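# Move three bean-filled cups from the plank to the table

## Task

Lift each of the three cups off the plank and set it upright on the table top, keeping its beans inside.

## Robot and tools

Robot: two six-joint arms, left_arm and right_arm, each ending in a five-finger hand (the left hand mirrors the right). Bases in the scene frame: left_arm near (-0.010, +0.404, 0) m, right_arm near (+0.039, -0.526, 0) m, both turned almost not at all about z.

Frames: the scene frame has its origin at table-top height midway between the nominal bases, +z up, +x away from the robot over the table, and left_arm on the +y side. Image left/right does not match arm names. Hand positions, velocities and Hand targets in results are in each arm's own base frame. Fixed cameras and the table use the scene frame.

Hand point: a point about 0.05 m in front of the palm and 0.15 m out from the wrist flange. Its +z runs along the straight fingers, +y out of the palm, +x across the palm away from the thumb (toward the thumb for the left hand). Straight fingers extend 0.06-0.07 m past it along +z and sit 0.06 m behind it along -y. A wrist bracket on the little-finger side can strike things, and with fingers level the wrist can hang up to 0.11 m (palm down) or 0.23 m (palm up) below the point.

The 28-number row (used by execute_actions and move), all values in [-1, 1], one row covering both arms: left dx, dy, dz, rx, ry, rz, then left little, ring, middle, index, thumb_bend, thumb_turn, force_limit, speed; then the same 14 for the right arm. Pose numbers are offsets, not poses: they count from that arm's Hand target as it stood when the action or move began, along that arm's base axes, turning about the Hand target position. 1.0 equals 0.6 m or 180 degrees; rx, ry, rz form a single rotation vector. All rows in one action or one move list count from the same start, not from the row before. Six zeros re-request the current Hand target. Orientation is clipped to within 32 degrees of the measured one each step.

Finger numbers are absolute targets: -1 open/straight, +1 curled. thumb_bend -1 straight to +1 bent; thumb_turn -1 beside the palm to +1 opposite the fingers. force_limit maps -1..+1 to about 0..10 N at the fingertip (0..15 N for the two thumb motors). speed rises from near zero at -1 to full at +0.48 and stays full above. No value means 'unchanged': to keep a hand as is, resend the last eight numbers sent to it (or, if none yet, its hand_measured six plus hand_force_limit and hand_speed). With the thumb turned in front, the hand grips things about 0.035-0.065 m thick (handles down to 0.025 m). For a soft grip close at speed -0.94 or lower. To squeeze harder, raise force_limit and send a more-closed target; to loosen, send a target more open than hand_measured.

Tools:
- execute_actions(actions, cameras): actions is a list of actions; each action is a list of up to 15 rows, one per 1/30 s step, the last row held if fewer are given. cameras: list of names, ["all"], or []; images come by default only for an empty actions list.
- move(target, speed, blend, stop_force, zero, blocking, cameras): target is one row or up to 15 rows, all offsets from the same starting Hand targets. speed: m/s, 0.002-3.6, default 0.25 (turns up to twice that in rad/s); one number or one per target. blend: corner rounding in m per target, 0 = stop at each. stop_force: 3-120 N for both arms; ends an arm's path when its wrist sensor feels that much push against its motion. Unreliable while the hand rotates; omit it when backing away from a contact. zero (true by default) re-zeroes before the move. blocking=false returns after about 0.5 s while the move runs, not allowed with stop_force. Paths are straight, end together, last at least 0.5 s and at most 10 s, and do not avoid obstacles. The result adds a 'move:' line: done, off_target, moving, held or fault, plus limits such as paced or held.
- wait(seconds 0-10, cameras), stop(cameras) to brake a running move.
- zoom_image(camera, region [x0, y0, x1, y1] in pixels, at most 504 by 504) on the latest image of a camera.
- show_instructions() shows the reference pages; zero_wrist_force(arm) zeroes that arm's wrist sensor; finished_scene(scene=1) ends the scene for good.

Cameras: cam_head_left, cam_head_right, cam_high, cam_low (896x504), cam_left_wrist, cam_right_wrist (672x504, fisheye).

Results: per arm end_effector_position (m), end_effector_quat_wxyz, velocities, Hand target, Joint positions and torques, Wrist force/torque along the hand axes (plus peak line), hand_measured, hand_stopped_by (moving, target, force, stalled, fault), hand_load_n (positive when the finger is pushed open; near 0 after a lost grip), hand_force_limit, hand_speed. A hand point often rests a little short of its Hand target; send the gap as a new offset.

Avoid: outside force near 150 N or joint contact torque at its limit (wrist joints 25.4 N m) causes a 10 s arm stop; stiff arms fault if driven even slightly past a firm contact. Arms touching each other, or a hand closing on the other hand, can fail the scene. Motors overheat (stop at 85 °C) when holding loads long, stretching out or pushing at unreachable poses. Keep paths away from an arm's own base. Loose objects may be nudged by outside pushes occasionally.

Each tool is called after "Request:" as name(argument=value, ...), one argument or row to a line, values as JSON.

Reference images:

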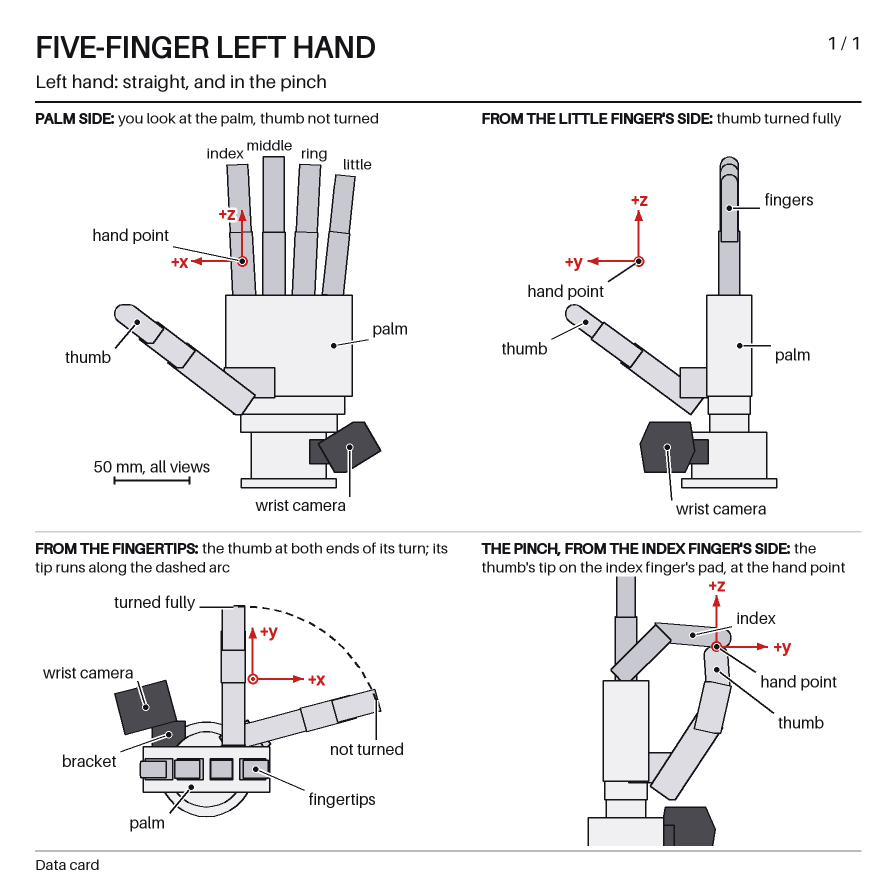

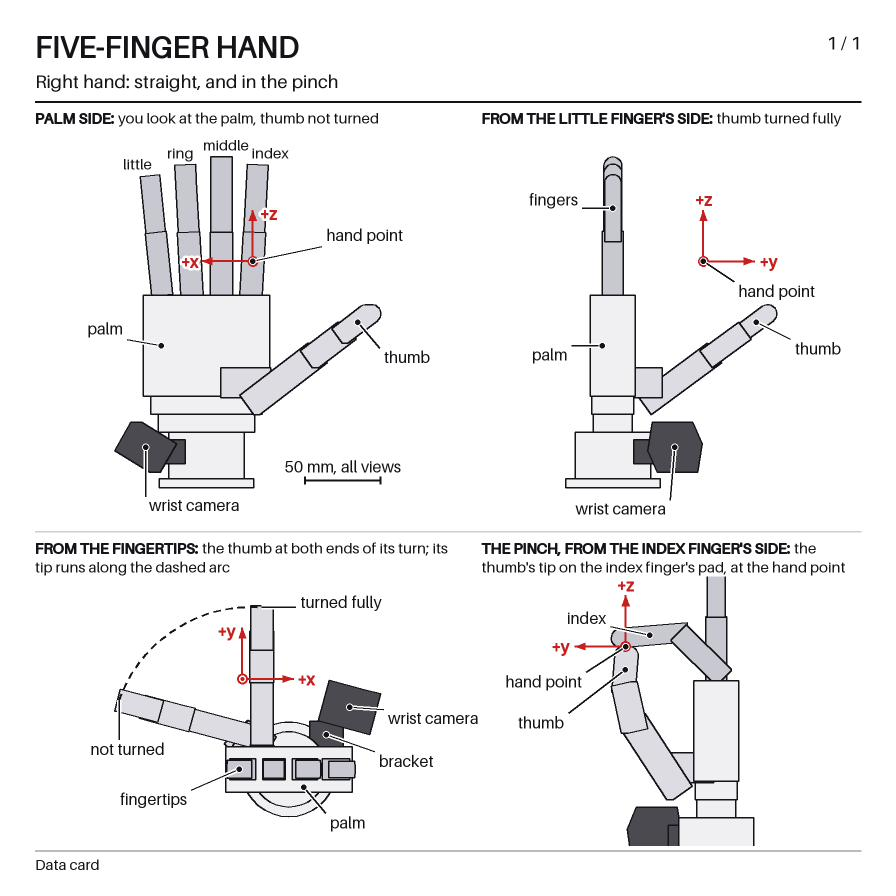

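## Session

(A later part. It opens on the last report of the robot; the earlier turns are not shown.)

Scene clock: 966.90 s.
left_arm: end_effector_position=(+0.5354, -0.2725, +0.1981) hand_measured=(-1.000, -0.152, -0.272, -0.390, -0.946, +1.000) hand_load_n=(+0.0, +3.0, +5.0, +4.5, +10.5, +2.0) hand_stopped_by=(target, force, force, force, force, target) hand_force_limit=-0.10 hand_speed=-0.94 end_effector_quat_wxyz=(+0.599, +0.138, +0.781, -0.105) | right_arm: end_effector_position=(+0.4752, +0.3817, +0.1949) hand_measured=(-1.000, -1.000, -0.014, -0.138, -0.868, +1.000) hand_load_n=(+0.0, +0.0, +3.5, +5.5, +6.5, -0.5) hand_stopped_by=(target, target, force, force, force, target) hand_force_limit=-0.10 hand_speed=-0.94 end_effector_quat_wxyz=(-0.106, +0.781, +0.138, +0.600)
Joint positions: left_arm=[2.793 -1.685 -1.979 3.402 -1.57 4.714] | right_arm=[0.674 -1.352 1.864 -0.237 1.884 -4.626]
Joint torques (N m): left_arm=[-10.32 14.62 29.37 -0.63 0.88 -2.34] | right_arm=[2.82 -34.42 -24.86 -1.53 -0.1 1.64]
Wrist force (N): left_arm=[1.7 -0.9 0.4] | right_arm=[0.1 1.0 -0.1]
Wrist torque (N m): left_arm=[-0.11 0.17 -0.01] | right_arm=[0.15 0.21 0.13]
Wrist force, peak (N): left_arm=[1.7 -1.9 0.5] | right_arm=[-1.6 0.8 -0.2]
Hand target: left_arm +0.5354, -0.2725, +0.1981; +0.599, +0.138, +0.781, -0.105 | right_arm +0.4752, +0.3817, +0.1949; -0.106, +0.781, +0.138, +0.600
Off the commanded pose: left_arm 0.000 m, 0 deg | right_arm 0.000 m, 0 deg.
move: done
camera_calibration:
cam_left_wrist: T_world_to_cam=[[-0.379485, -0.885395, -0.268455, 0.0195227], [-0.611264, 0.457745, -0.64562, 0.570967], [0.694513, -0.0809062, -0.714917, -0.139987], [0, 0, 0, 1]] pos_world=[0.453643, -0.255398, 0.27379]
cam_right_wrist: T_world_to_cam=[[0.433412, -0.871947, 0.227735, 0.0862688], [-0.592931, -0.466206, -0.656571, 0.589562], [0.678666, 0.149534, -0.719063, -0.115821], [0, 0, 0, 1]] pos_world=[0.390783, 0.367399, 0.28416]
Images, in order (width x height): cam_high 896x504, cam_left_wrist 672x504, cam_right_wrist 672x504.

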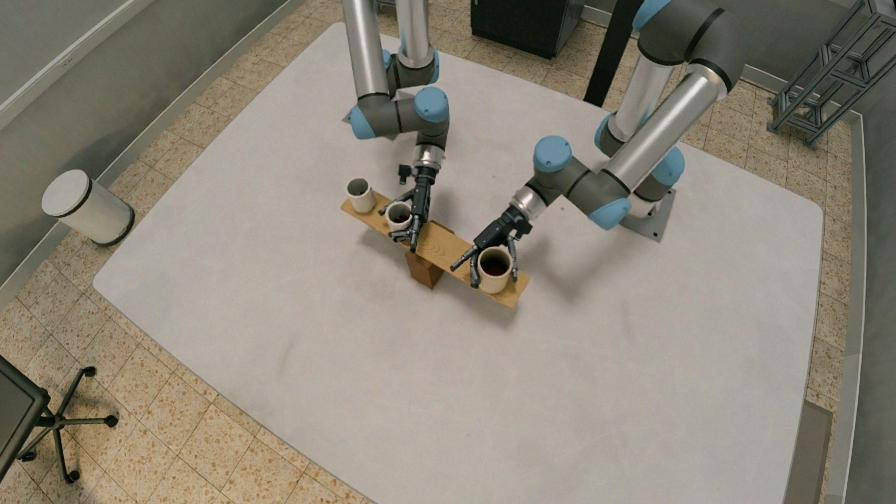

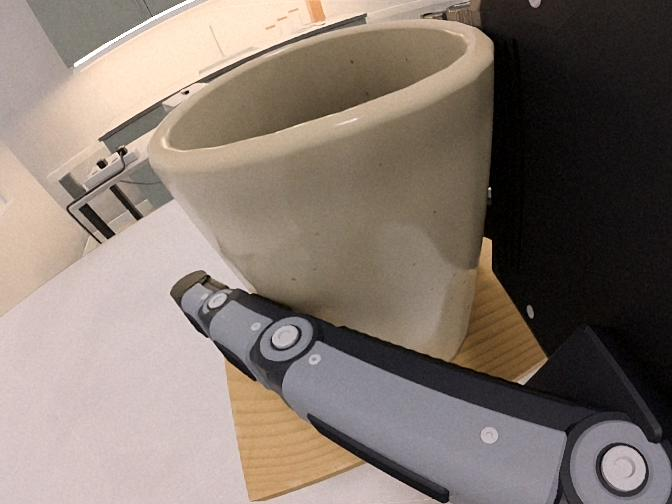

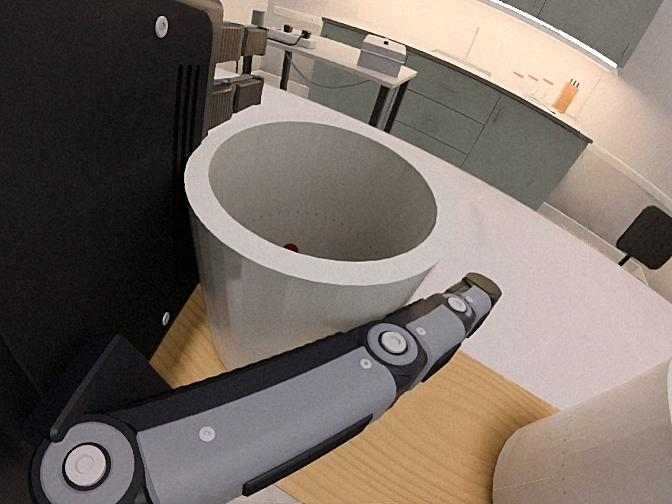

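Request:
move(
  target=[0,0,0,0,0,0,-1,0.4,0.4,0.4,-0.3,1,-0.1,-0.94,0,0,0.01,0,0,0,-1,-1,0.6,0.6,-0.3,1,-0.1,-0.94],
  speed=0.02,
  cameras=["cam_high","cam_low","cam_right_wrist"],
)

Request:
zoom_image(
  camera="cam_low",
  region=[250, 180, 410, 300],
)

Scene clock: 977.37 s.
left_arm: end_effector_position=(+0.5354, -0.2725, +0.1981) hand_measured=(-1.000, -0.152, -0.272, -0.390, -0.946, +1.000) hand_load_n=(+0.0, +3.0, +5.0, +4.5, +11.0, +2.5) hand_stopped_by=(target, force, force, force, force, target) hand_force_limit=-0.10 hand_speed=-0.94 end_effector_quat_wxyz=(+0.599, +0.138, +0.781, -0.105) | right_arm: end_effector_position=(+0.4752, +0.3817, +0.2010) hand_measured=(-1.000, -1.000, -0.014, -0.138, -0.866, +1.000) hand_load_n=(+0.0, +0.0, +1.5, +0.5, +1.0, +1.5) hand_stopped_by=(target, target, force, force, force, target) hand_force_limit=-0.10 hand_speed=-0.94 end_effector_quat_wxyz=(-0.106, +0.781, +0.138, +0.600)
Joint positions: left_arm=[2.793 -1.685 -1.979 3.402 -1.57 4.714] | right_arm=[0.674 -1.359 1.856 -0.222 1.884 -4.626]
Joint torques (N m): left_arm=[-7.14 14.5 29.11 -0.46 0.03 -2.54] | right_arm=[1.07 -25.96 -16.71 -2.15 1.79 1.3]
Wrist force (N): left_arm=[2.0 -1.1 0.4] | right_arm=[-2.9 0.7 -0.1]
Wrist torque (N m): left_arm=[-0.12 0.18 -0.01] | right_arm=[0.12 0.18 0.05]
Wrist force, peak (N): left_arm=[2.6 -0.7 0.4] | right_arm=[-3.0 0.8 -0.3]
Hand target: left_arm +0.5354, -0.2725, +0.1981; +0.599, +0.138, +0.781, -0.105 | right_arm +0.4752, +0.3817, +0.2009; -0.106, +0.781, +0.138, +0.600
Off the commanded pose: left_arm 0.000 m, 0 deg | right_arm 0.000 m, 0 deg.
move: done
camera_calibration:
cam_right_wrist: T_world_to_cam=[[0.433396, -0.87195, 0.227752, 0.0848823], [-0.592886, -0.466197, -0.656618, 0.593559], [0.678715, 0.149545, -0.719015, -0.111472], [0, 0, 0, 1]] pos_world=[0.390783, 0.367399, 0.290259]
Images, in order (width x height): cam_high 896x504, cam_low 896x504, cam_right_wrist 672x504.

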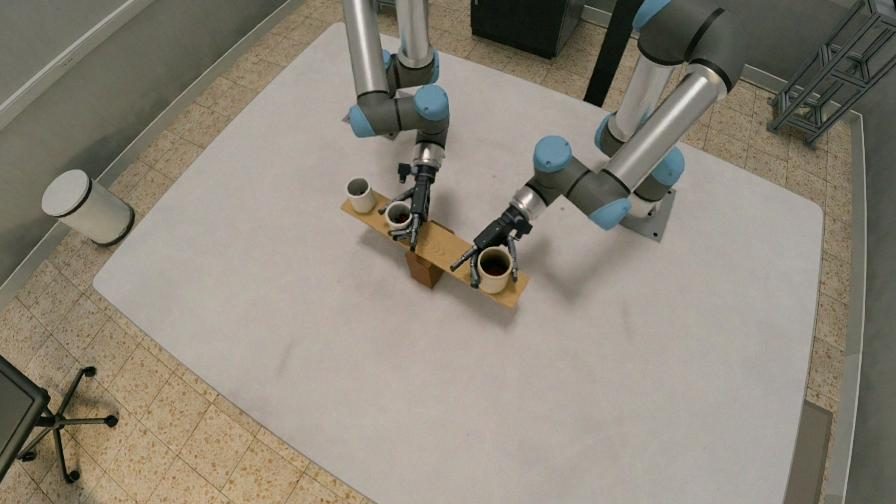

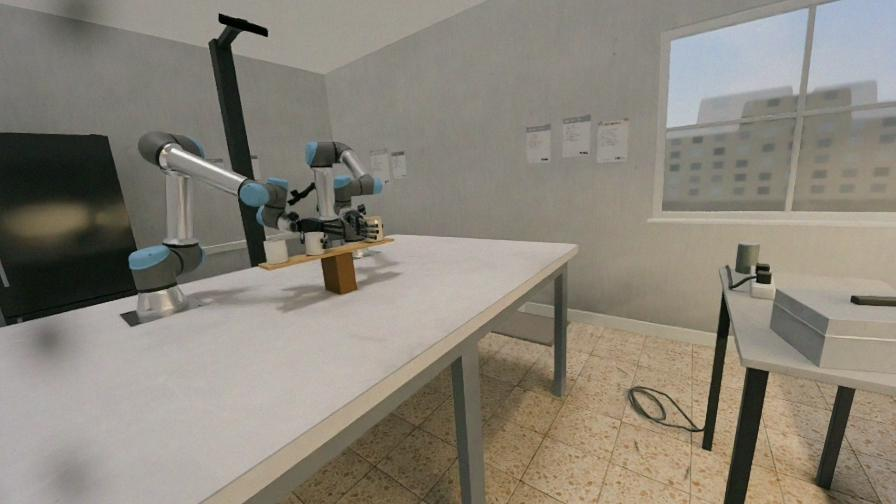

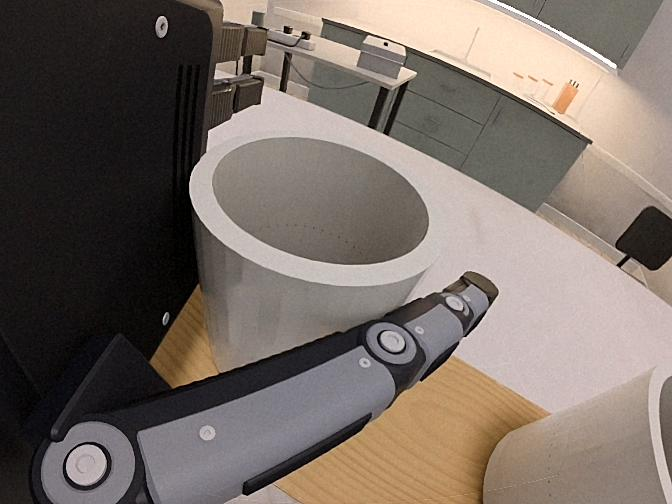

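Scaled by 3.150 from the camera's 896x504 image, which has a finer 1280x720 frame.

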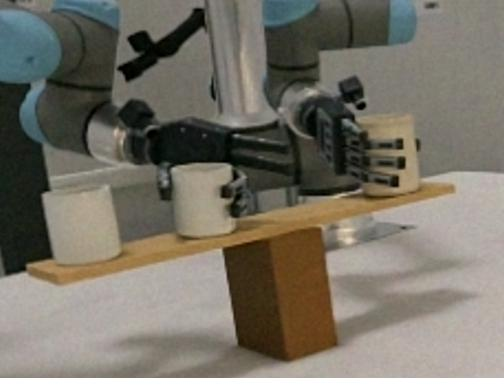

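Request:
move(
  target=[0,0,0,0,0,0,-1,0.4,0.4,0.4,-0.3,1,-0.1,-0.94,0,0,-0.012,0,0,0,-1,-1,0.6,0.6,-0.3,1,-0.1,-0.94],
  speed=0.02,
)

Request:
move(
  target=[0,0,0,0,0,0,-1,0.4,0.4,0.4,-0.3,1,-0.1,-0.94,0,0,0,0,0,0,-1,-1,0.9,0.9,0.2,1,0.5,-0.94],
  cameras=["cam_high","cam_low","cam_right_wrist"],
)

Request:
zoom_image(
  camera="cam_low",
  region=[260, 210, 400, 300],
)

Scene clock: 1017.93 s.
left_arm: end_effector_position=(+0.5354, -0.2725, +0.1981) hand_measured=(-1.000, -0.152, -0.272, -0.390, -0.946, +1.000) hand_load_n=(+0.0, +3.5, +5.0, +4.5, +10.5, +2.0) hand_stopped_by=(target, force, force, force, force, target) hand_force_limit=-0.10 hand_speed=-0.94 end_effector_quat_wxyz=(+0.599, +0.138, +0.781, -0.105) | right_arm: end_effector_position=(+0.4752, +0.3817, +0.1935) hand_measured=(-1.000, -1.000, -0.014, -0.138, -0.868, +1.000) hand_load_n=(+0.0, +0.0, +1.5, +0.0, +4.0, -0.5) hand_stopped_by=(target, target, force, force, force, target) hand_force_limit=-0.10 hand_speed=-0.94 end_effector_quat_wxyz=(-0.106, +0.781, +0.138, +0.600)
Joint positions: left_arm=[2.793 -1.685 -1.979 3.402 -1.57 4.714] | right_arm=[0.674 -1.35 1.866 -0.241 1.884 -4.626]
Joint torques (N m): left_arm=[-3.37 14.51 27.29 -0.62 -0.72 -2.47] | right_arm=[-0.91 -28.26 -22 0.91 1.51 1.88]
Wrist force (N): left_arm=[0.8 -0.9 0.6] | right_arm=[3.4 1.2 -4.7]
Wrist torque (N m): left_arm=[-0.12 0.17 -0.02] | right_arm=[0.18 0.15 0.12]
Wrist force, peak (N): left_arm=[2.4 -1.1 0.6] | right_arm=[3.4 1.2 -5.0]
Hand target: left_arm +0.5354, -0.2725, +0.1981; +0.599, +0.138, +0.781, -0.105 | right_arm +0.4752, +0.3817, +0.1937; -0.106, +0.781, +0.138, +0.600
Off the commanded pose: left_arm 0.000 m, 0 deg | right_arm 0.000 m, 0 deg.
move: done

Scene clock: 1018.43 s.
left_arm: end_effector_position=(+0.5354, -0.2725, +0.1981) hand_measured=(-1.000, -0.152, -0.272, -0.390, -0.946, +1.000) hand_load_n=(+0.0, +3.0, +4.5, +4.5, +10.5, +2.0) hand_stopped_by=(target, force, force, force, force, target) hand_force_limit=-0.10 hand_speed=-0.94 end_effector_quat_wxyz=(+0.599, +0.138, +0.781, -0.105) | right_arm: end_effector_position=(+0.4752, +0.3817, +0.1937) hand_measured=(-1.000, -1.000, +0.006, -0.102, -0.850, +1.000) hand_load_n=(+0.0, +0.0, +6.5, +7.0, +10.5, -0.5) hand_stopped_by=(target, target, force, force, force, target) hand_force_limit=0.50 hand_speed=-0.94 end_effector_quat_wxyz=(-0.106, +0.781, +0.138, +0.600)
Joint positions: left_arm=[2.793 -1.685 -1.979 3.402 -1.57 4.714] | right_arm=[0.674 -1.35 1.866 -0.241 1.884 -4.626]
Joint torques (N m): left_arm=[-4.06 15.53 28.38 -0.58 -0.75 -2.61] | right_arm=[-1 -33.94 -24.31 0.93 0.87 1.86]
Wrist force (N): left_arm=[1.6 -1.4 0.6] | right_arm=[0.8 1.4 -0.5]
Wrist torque (N m): left_arm=[-0.20 0.15 0.02] | right_arm=[0.18 0.22 0.11]
Wrist force, peak (N): left_arm=[1.6 -1.4 0.6] | right_arm=[3.5 1.3 -4.9]
Hand target: left_arm +0.5354, -0.2725, +0.1981; +0.599, +0.138, +0.781, -0.105 | right_arm +0.4752, +0.3817, +0.1937; -0.106, +0.781, +0.138, +0.600
Off the commanded pose: left_arm 0.000 m, 0 deg | right_arm 0.000 m, 0 deg.
move: done
camera_calibration:
cam_right_wrist: T_world_to_cam=[[0.43337, -0.871963, 0.227753, 0.0865596], [-0.593011, -0.466205, -0.656499, 0.588785], [0.678622, 0.149447, -0.719123, -0.116618], [0, 0, 0, 1]] pos_world=[0.390784, 0.367399, 0.28296]
Images, in order (width x height): cam_high 896x504, cam_low 896x504, cam_right_wrist 672x504.

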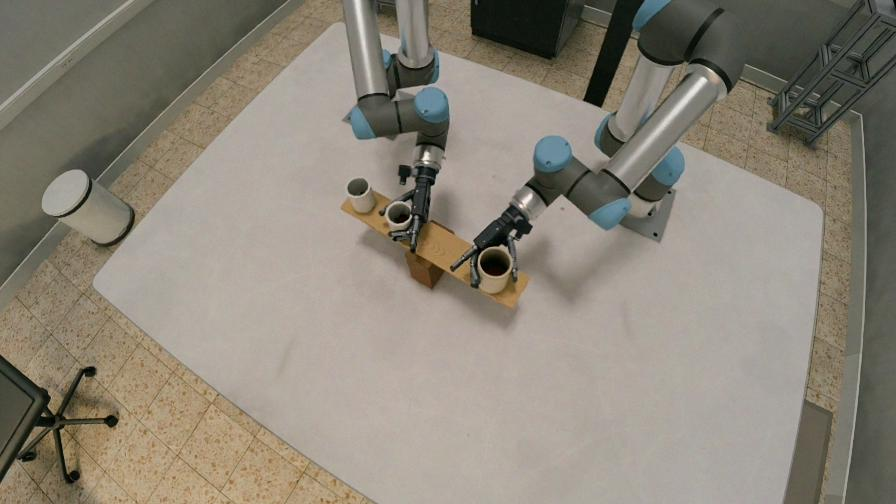

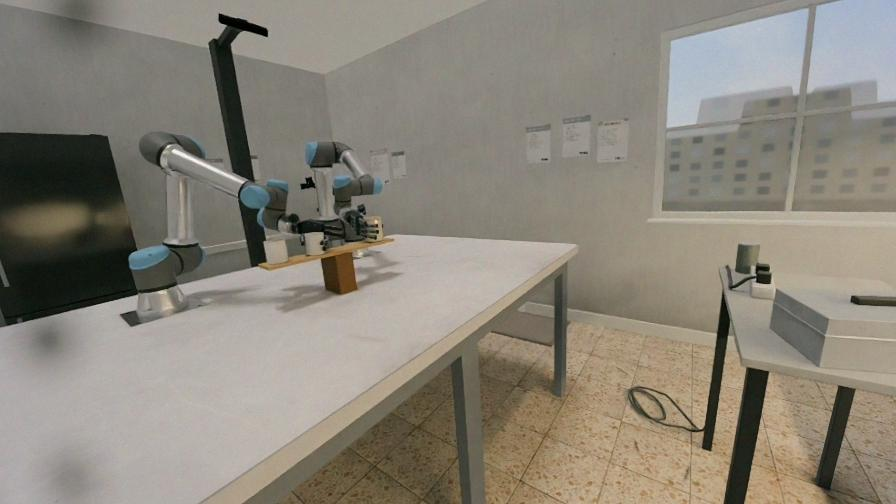

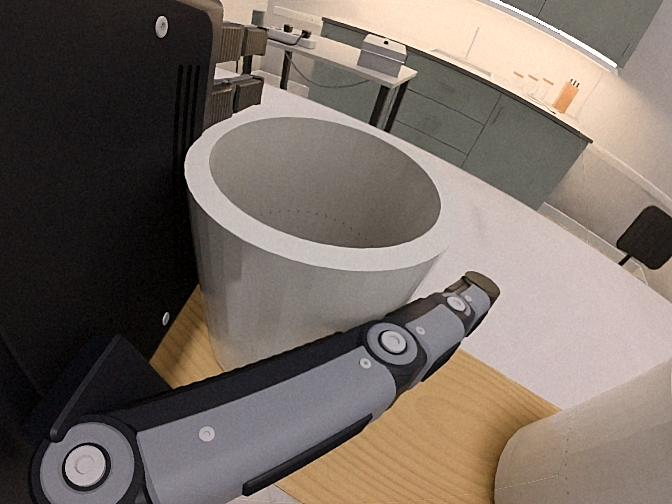

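Scaled by 3.600 from the camera's 896x504 image, which has a finer 1280x720 frame.

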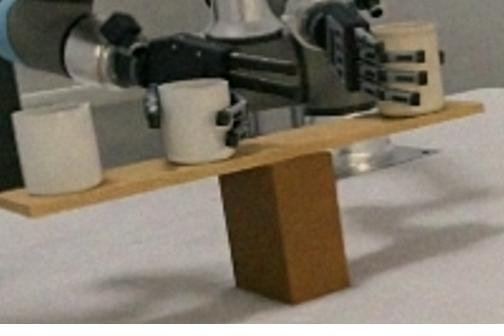

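Request:
move(
  target=[0,0,0,0,0,0,-1,0.4,0.4,0.4,-0.3,1,-0.1,-0.94,0,0,0.01,0,0,0,-1,-1,0.9,0.9,0.2,1,0.5,-0.94],
  speed=0.02,
  cameras=["cam_low","cam_right_wrist"],
)

Request:
zoom_image(
  camera="cam_low",
  region=[260, 210, 400, 300],
)

Scene clock: 1036.53 s.
left_arm: end_effector_position=(+0.5354, -0.2725, +0.1981) hand_measured=(-1.000, -0.152, -0.272, -0.390, -0.946, +1.000) hand_load_n=(+0.0, +3.5, +4.5, +4.5, +11.0, +2.5) hand_stopped_by=(target, force, force, force, force, target) hand_force_limit=-0.10 hand_speed=-0.94 end_effector_quat_wxyz=(+0.599, +0.138, +0.781, -0.105) | right_arm: end_effector_position=(+0.4752, +0.3817, +0.1998) hand_measured=(-1.000, -1.000, +0.006, -0.102, -0.850, +1.000) hand_load_n=(+0.0, +0.0, +5.0, +1.5, +6.5, +1.5) hand_stopped_by=(target, target, force, force, force, target) hand_force_limit=0.50 hand_speed=-0.94 end_effector_quat_wxyz=(-0.106, +0.781, +0.138, +0.600)
Joint positions: left_arm=[2.793 -1.685 -1.979 3.402 -1.57 4.714] | right_arm=[0.674 -1.358 1.857 -0.225 1.884 -4.626]
Joint torques (N m): left_arm=[0.29 15.53 27.34 -0.54 -1.33 -2.52] | right_arm=[-2.23 -26.12 -17.26 -2.21 -2.4 1.5]
Wrist force (N): left_arm=[2.2 -1.1 0.3] | right_arm=[-3.2 0.9 -0.2]
Wrist torque (N m): left_arm=[-0.11 0.17 0.01] | right_arm=[0.14 0.17 0.05]
Wrist force, peak (N): left_arm=[2.4 -1.1 0.3] | right_arm=[-3.4 1.0 0.1]
Hand target: left_arm +0.5354, -0.2725, +0.1981; +0.599, +0.138, +0.781, -0.105 | right_arm +0.4752, +0.3817, +0.1997; -0.106, +0.781, +0.138, +0.600
Off the commanded pose: left_arm 0.000 m, 0 deg | right_arm 0.000 m, 0 deg.
move: done
camera_calibration:
cam_right_wrist: T_world_to_cam=[[0.433396, -0.87195, 0.227752, 0.0851556], [-0.592886, -0.466197, -0.656618, 0.592771], [0.678715, 0.149545, -0.719015, -0.112335], [0, 0, 0, 1]] pos_world=[0.390783, 0.367399, 0.289059]
Images, in order (width x height): cam_low 896x504, cam_right_wrist 672x504.

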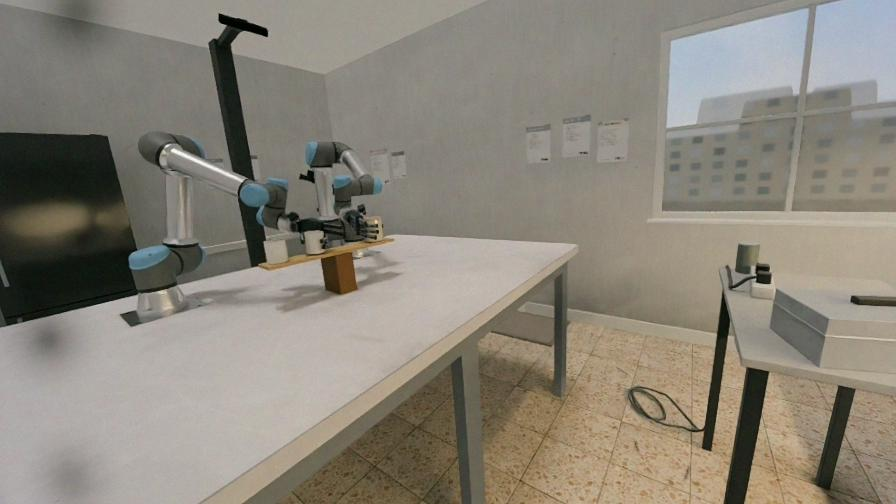

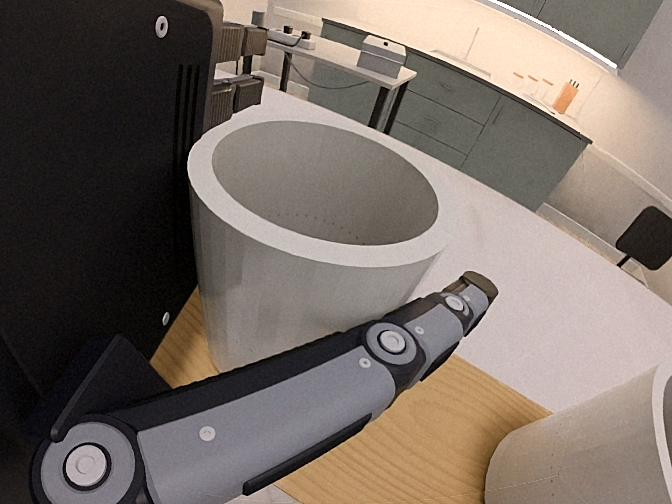

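Scaled by 3.600 from the camera's 896x504 image, which has a finer 1280x720 frame.

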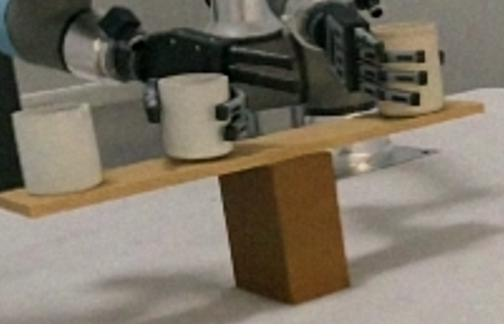

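Request:
move(
  target=[0,0,0,0,0,0,-1,0.4,0.4,0.4,-0.3,1,-0.1,-0.94,0,0,0.025,0,0,0,-1,-1,0.95,0.95,0.2,1,0.5,-0.94],
  speed=0.03,
  cameras=["cam_low","cam_right_wrist"],
)

Request:
zoom_image(
  camera="cam_low",
  region=[260, 210, 400, 300],
)

Scene clock: 1051.37 s.
left_arm: end_effector_position=(+0.5354, -0.2725, +0.1981) hand_measured=(-1.000, -0.152, -0.272, -0.390, -0.946, +1.000) hand_load_n=(+0.0, +3.5, +5.0, +4.5, +11.0, +2.5) hand_stopped_by=(target, force, force, force, force, target) hand_force_limit=-0.10 hand_speed=-0.94 end_effector_quat_wxyz=(+0.599, +0.138, +0.781, -0.105) | right_arm: end_effector_position=(+0.4752, +0.3817, +0.2148) hand_measured=(-1.000, -1.000, +0.016, +0.014, -0.848, +1.000) hand_load_n=(+0.0, +0.0, +0.0, +7.5, +6.0, -1.5) hand_stopped_by=(target, target, force, force, force, target) hand_force_limit=0.50 hand_speed=-0.94 end_effector_quat_wxyz=(-0.106, +0.781, +0.138, +0.600)
Joint positions: left_arm=[2.793 -1.685 -1.979 3.402 -1.57 4.714] | right_arm=[0.674 -1.375 1.835 -0.186 1.884 -4.626]
Joint torques (N m): left_arm=[3.48 16.04 27.13 -0.64 -1.6 -2.38] | right_arm=[-4.32 -20.02 -13.61 -2.41 -2.04 0.59]
Wrist force (N): left_arm=[2.0 -1.0 0.2] | right_arm=[-3.5 0.8 -0.1]
Wrist torque (N m): left_arm=[-0.08 0.19 -0.01] | right_arm=[0.11 0.22 0.03]
Wrist force, peak (N): left_arm=[2.7 -1.1 0.2] | right_arm=[-4.0 0.9 0.3]
Hand target: left_arm +0.5354, -0.2725, +0.1981; +0.599, +0.138, +0.781, -0.105 | right_arm +0.4752, +0.3817, +0.2147; -0.106, +0.781, +0.138, +0.600
Off the commanded pose: left_arm 0.000 m, 0 deg | right_arm 0.000 m, 0 deg.
move: done
camera_calibration:
cam_right_wrist: T_world_to_cam=[[0.433331, -0.872001, 0.227679, 0.0818057], [-0.592934, -0.466101, -0.656643, 0.602611], [0.678715, 0.149545, -0.719015, -0.101549], [0, 0, 0, 1]] pos_world=[0.390783, 0.367399, 0.304059]
Images, in order (width x height): cam_low 896x504, cam_right_wrist 672x504.

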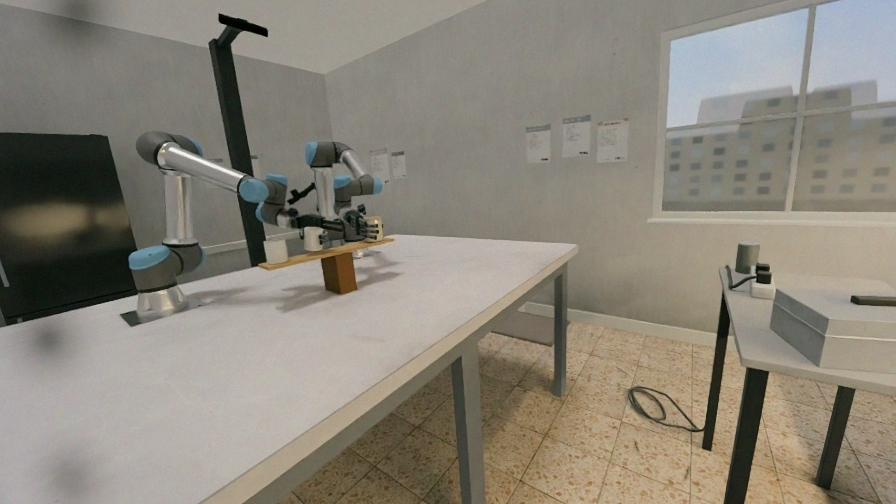

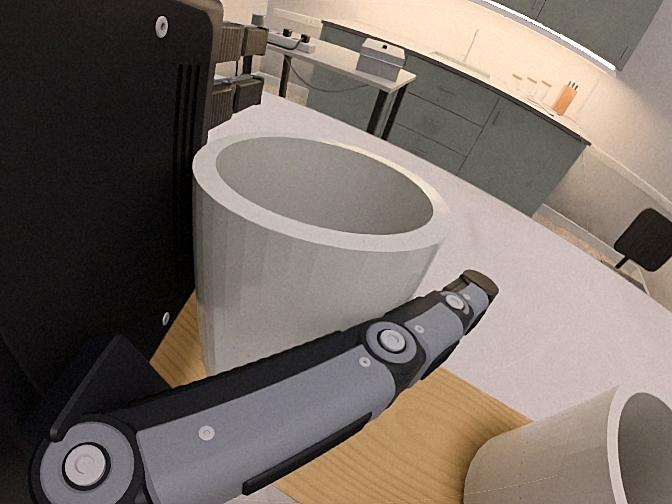

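Scaled by 3.600 from the camera's 896x504 image, which has a finer 1280x720 frame.

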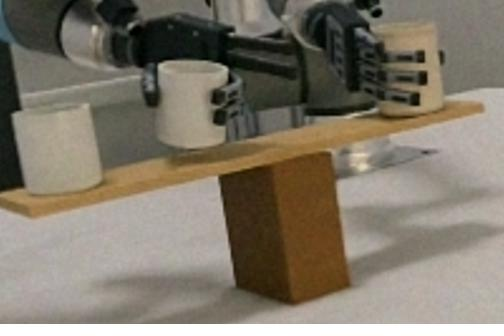

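Request:
move(
  target=[0,0,0,0,0,0,-1,0.4,0.4,0.4,-0.3,1,-0.1,-0.94,0,0,0,0,0,0,-1,-1,0.9,0.95,0.2,1,0,-0.94],
  cameras=["cam_low","cam_right_wrist"],
)

Request:
zoom_image(
  camera="cam_low",
  region=[260, 210, 400, 300],
)

Scene clock: 1073.67 s.
left_arm: end_effector_position=(+0.5354, -0.2725, +0.1981) hand_measured=(-1.000, -0.152, -0.272, -0.390, -0.946, +1.000) hand_load_n=(+0.0, +3.5, +5.0, +4.5, +11.0, +2.5) hand_stopped_by=(target, force, force, force, force, target) hand_force_limit=-0.10 hand_speed=-0.94 end_effector_quat_wxyz=(+0.599, +0.138, +0.781, -0.105) | right_arm: end_effector_position=(+0.4752, +0.3817, +0.2147) hand_measured=(-1.000, -1.000, +0.042, +0.014, -0.848, +1.000) hand_load_n=(+0.0, +0.0, +7.0, +6.0, +8.5, -0.5) hand_stopped_by=(target, target, force, force, force, target) hand_force_limit=0.00 hand_speed=-0.94 end_effector_quat_wxyz=(-0.106, +0.781, +0.138, +0.600)
Joint positions: left_arm=[2.793 -1.685 -1.979 3.402 -1.57 4.714] | right_arm=[0.674 -1.375 1.835 -0.186 1.884 -4.626]
Joint torques (N m): left_arm=[7.3 16.95 26.84 -0.44 -1.63 -2.61] | right_arm=[-6.07 -19.52 -13.82 -2.6 -1.62 0.63]
Wrist force (N): left_arm=[1.9 -1.1 0.3] | right_arm=[-3.2 0.7 -0.1]
Wrist torque (N m): left_arm=[-0.11 0.21 -0.01] | right_arm=[0.10 0.18 0.05]
Wrist force, peak (N): left_arm=[2.5 -1.4 0.1] | right_arm=[-3.5 0.9 -0.1]
Hand target: left_arm +0.5354, -0.2725, +0.1981; +0.599, +0.138, +0.781, -0.105 | right_arm +0.4752, +0.3817, +0.2147; -0.106, +0.781, +0.138, +0.600
Off the commanded pose: left_arm 0.000 m, 0 deg | right_arm 0.000 m, 0 deg.
move: done
camera_calibration:
cam_right_wrist: T_world_to_cam=[[0.433441, -0.87194, 0.227704, 0.0817551], [-0.592971, -0.466215, -0.656528, 0.602568], [0.678612, 0.149544, -0.719112, -0.101551], [0, 0, 0, 1]] pos_world=[0.390783, 0.367399, 0.30396]
Images, in order (width x height): cam_low 896x504, cam_right_wrist 672x504.

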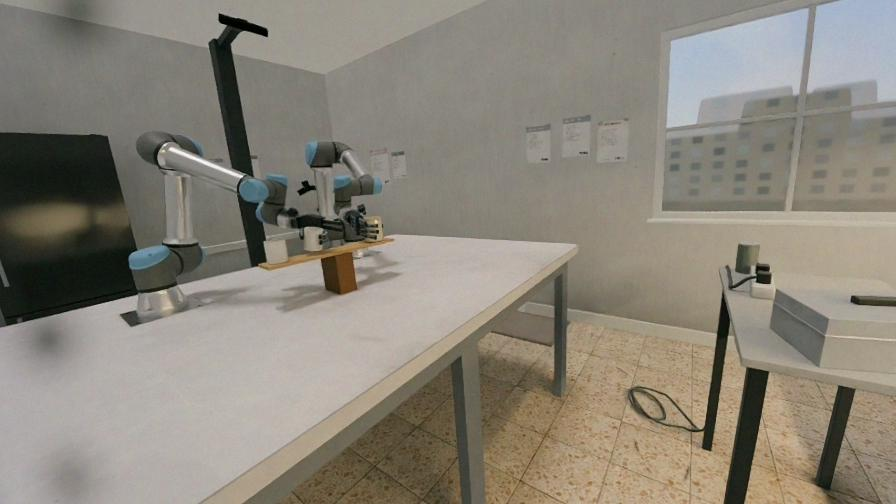

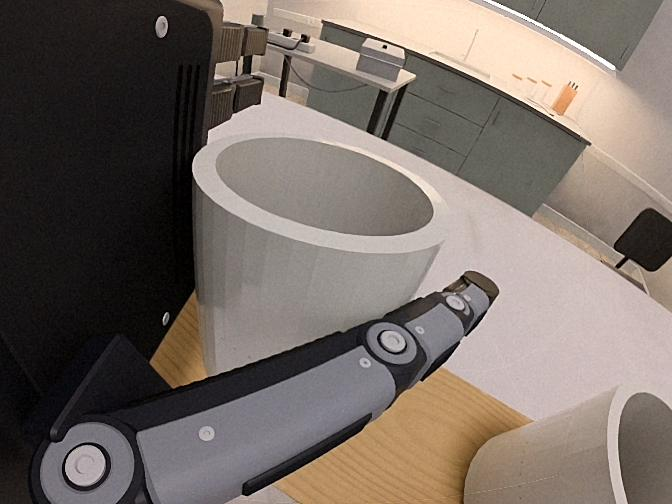

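Scaled by 3.600 from the camera's 896x504 image, which has a finer 1280x720 frame.

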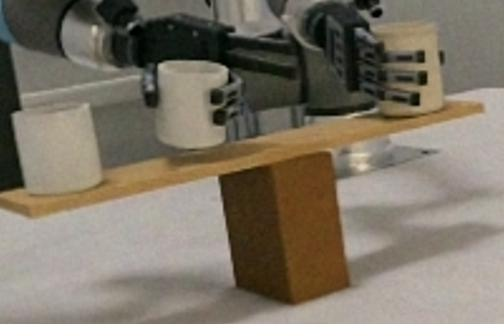

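Request:
move(
  target=[
    [0,0,0,0,0,0,-1,0.4,0.4,0.4,-0.3,1,-0.1,-0.94,0,0,0.0588,0.0228,-0.0627,0,-1,-1,0.9,0.95,0.2,1,0,-0.94],
    [0,0,0,0,0,0,-1,0.4,0.4,0.4,-0.3,1,-0.1,-0.94,-0.312,-0.0623,0.0588,0.0228,-0.0627,0,-1,-1,0.9,0.95,0.2,1,0,-0.94],
    [0,0,0,0,0,0,-1,0.4,0.4,0.4,-0.3,1,-0.1,-0.94,-0.312,-0.0623,-0.19,0.0228,-0.0627,0,-1,-1,0.9,0.95,0.2,1,0,-0.94],
  ],
  blend=[0.02,0.04,0],
  speed=0.12,
  cameras=["all"],
)

Request:
zoom_image(
  camera="cam_low",
  region=[240, 210, 400, 310],
)

Request:
zoom_image(
  camera="cam_high",
  region=[340, 120, 560, 310],
)

Scene clock: 1105.07 s.
left_arm: end_effector_position=(+0.5354, -0.2725, +0.1981) hand_measured=(-1.000, -0.152, -0.272, -0.390, -0.946, +1.000) hand_load_n=(+0.0, +3.5, +4.5, +5.0, +10.5, +2.5) hand_stopped_by=(target, force, force, force, force, target) hand_force_limit=-0.10 hand_speed=-0.94 end_effector_quat_wxyz=(+0.599, +0.138, +0.781, -0.105) | right_arm: end_effector_position=(+0.2879, +0.3443, +0.1007) hand_measured=(-1.000, -1.000, +0.042, +0.014, -0.848, +1.000) hand_load_n=(+0.0, +0.0, +7.0, +5.5, +8.0, -0.5) hand_stopped_by=(target, target, force, force, force, target) hand_force_limit=0.00 hand_speed=-0.94 end_effector_quat_wxyz=(-0.119, +0.714, +0.126, +0.678)
Joint positions: left_arm=[2.793 -1.685 -1.979 3.402 -1.57 4.714] | right_arm=[1.03 -1.358 2.378 -0.953 2.251 -4.672]
Joint torques (N m): left_arm=[8.54 16.74 24.71 -0.34 -1.54 -2.46] | right_arm=[-6.73 -16.62 -19.24 -2.26 0.27 -1.83]
Wrist force (N): left_arm=[2.5 -0.8 0.2] | right_arm=[-3.3 1.1 -0.9]
Wrist torque (N m): left_arm=[-0.07 0.12 0.01] | right_arm=[0.15 0.19 0.02]
Wrist force, peak (N): left_arm=[2.5 -1.2 0.8] | right_arm=[-4.9 0.8 -0.8]
Hand target: left_arm +0.5354, -0.2725, +0.1981; +0.599, +0.138, +0.781, -0.105 | right_arm +0.2880, +0.3443, +0.1007; -0.119, +0.714, +0.126, +0.678
Off the commanded pose: left_arm 0.000 m, 0 deg | right_arm 0.000 m, 0 deg.
move: done
camera_calibration:
cam_left_wrist: T_world_to_cam=[[-0.379423, -0.885402, -0.268518, 0.0195104], [-0.611296, 0.457749, -0.645588, 0.570974], [0.694518, -0.0808069, -0.714923, -0.139962], [0, 0, 0, 1]] pos_world=[0.453643, -0.255398, 0.27379]
cam_right_wrist: T_world_to_cam=[[0.386656, -0.888932, 0.245556, 0.173715], [-0.449883, -0.414244, -0.791206, 0.353701], [0.805048, 0.195453, -0.560085, -0.119092], [0, 0, 0, 1]] pos_world=[0.187831, 0.324216, 0.170493]

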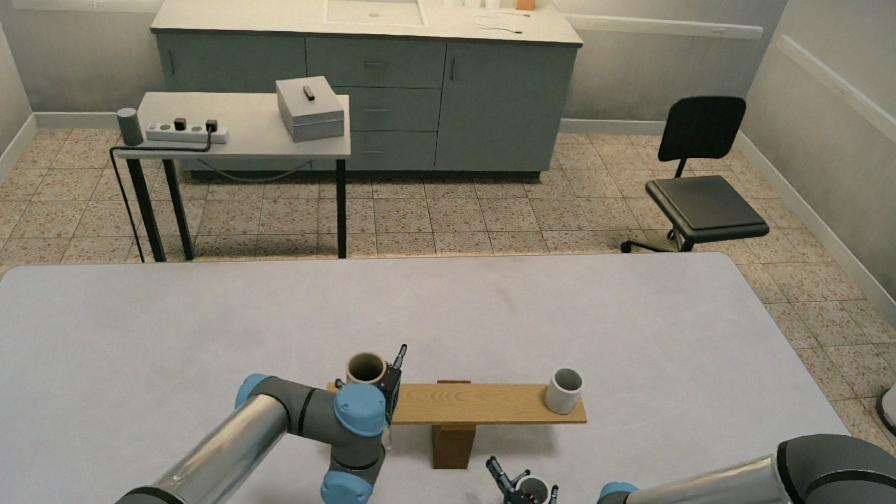

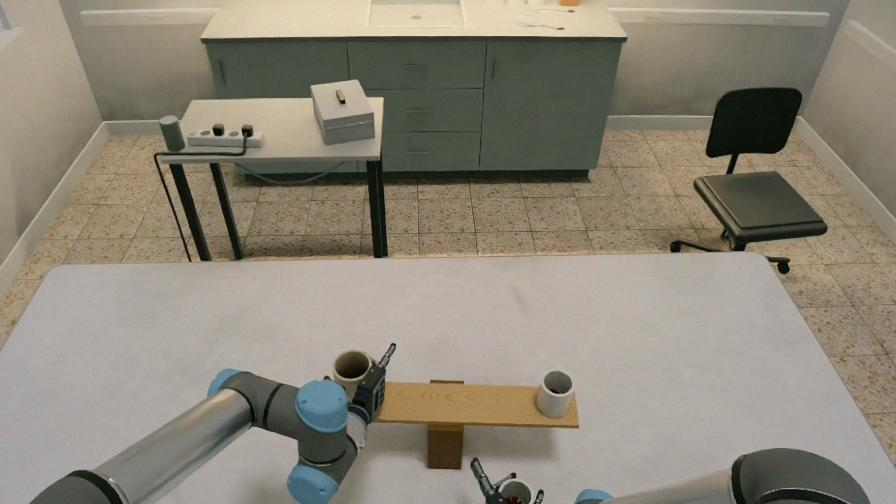

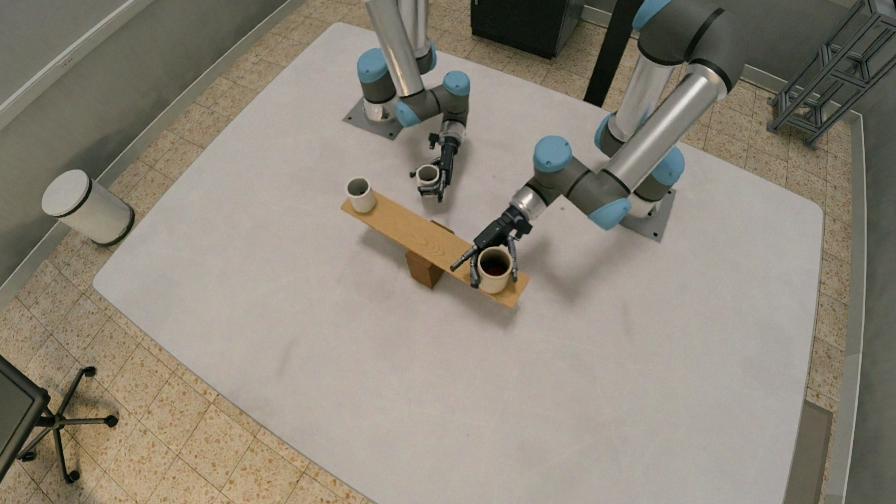

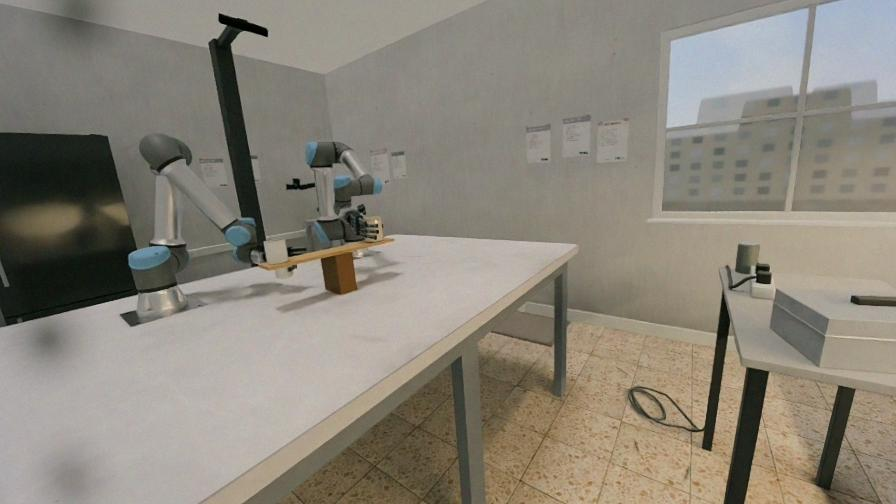

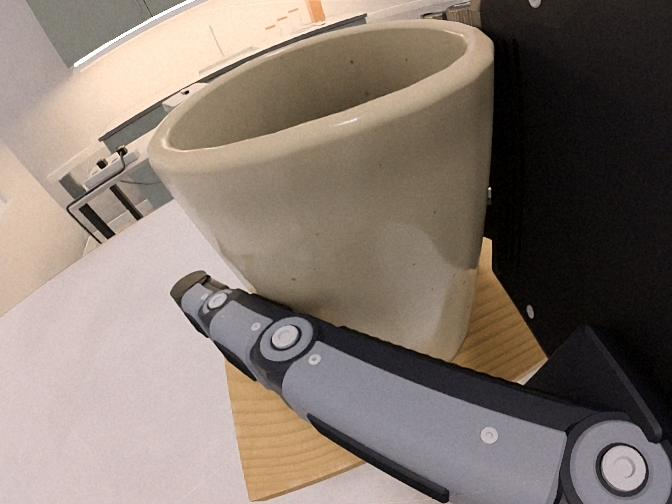

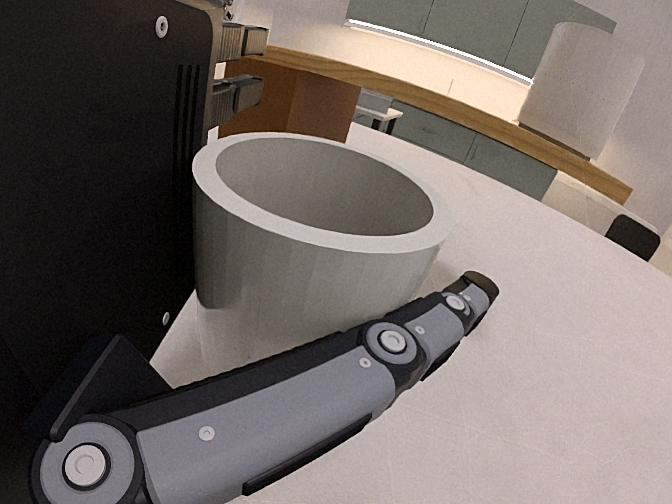

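Scaled by 3.150 from the camera's 896x504 image, which has a finer 1280x720 frame.

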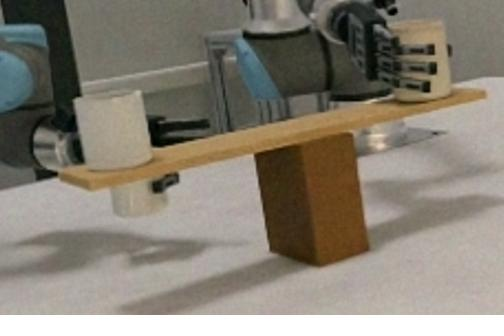

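Scaled by 2.291 from the camera's 896x504 image, which has a finer 1280x720 frame.

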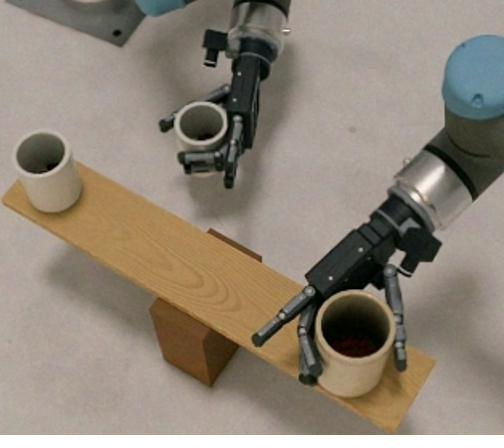

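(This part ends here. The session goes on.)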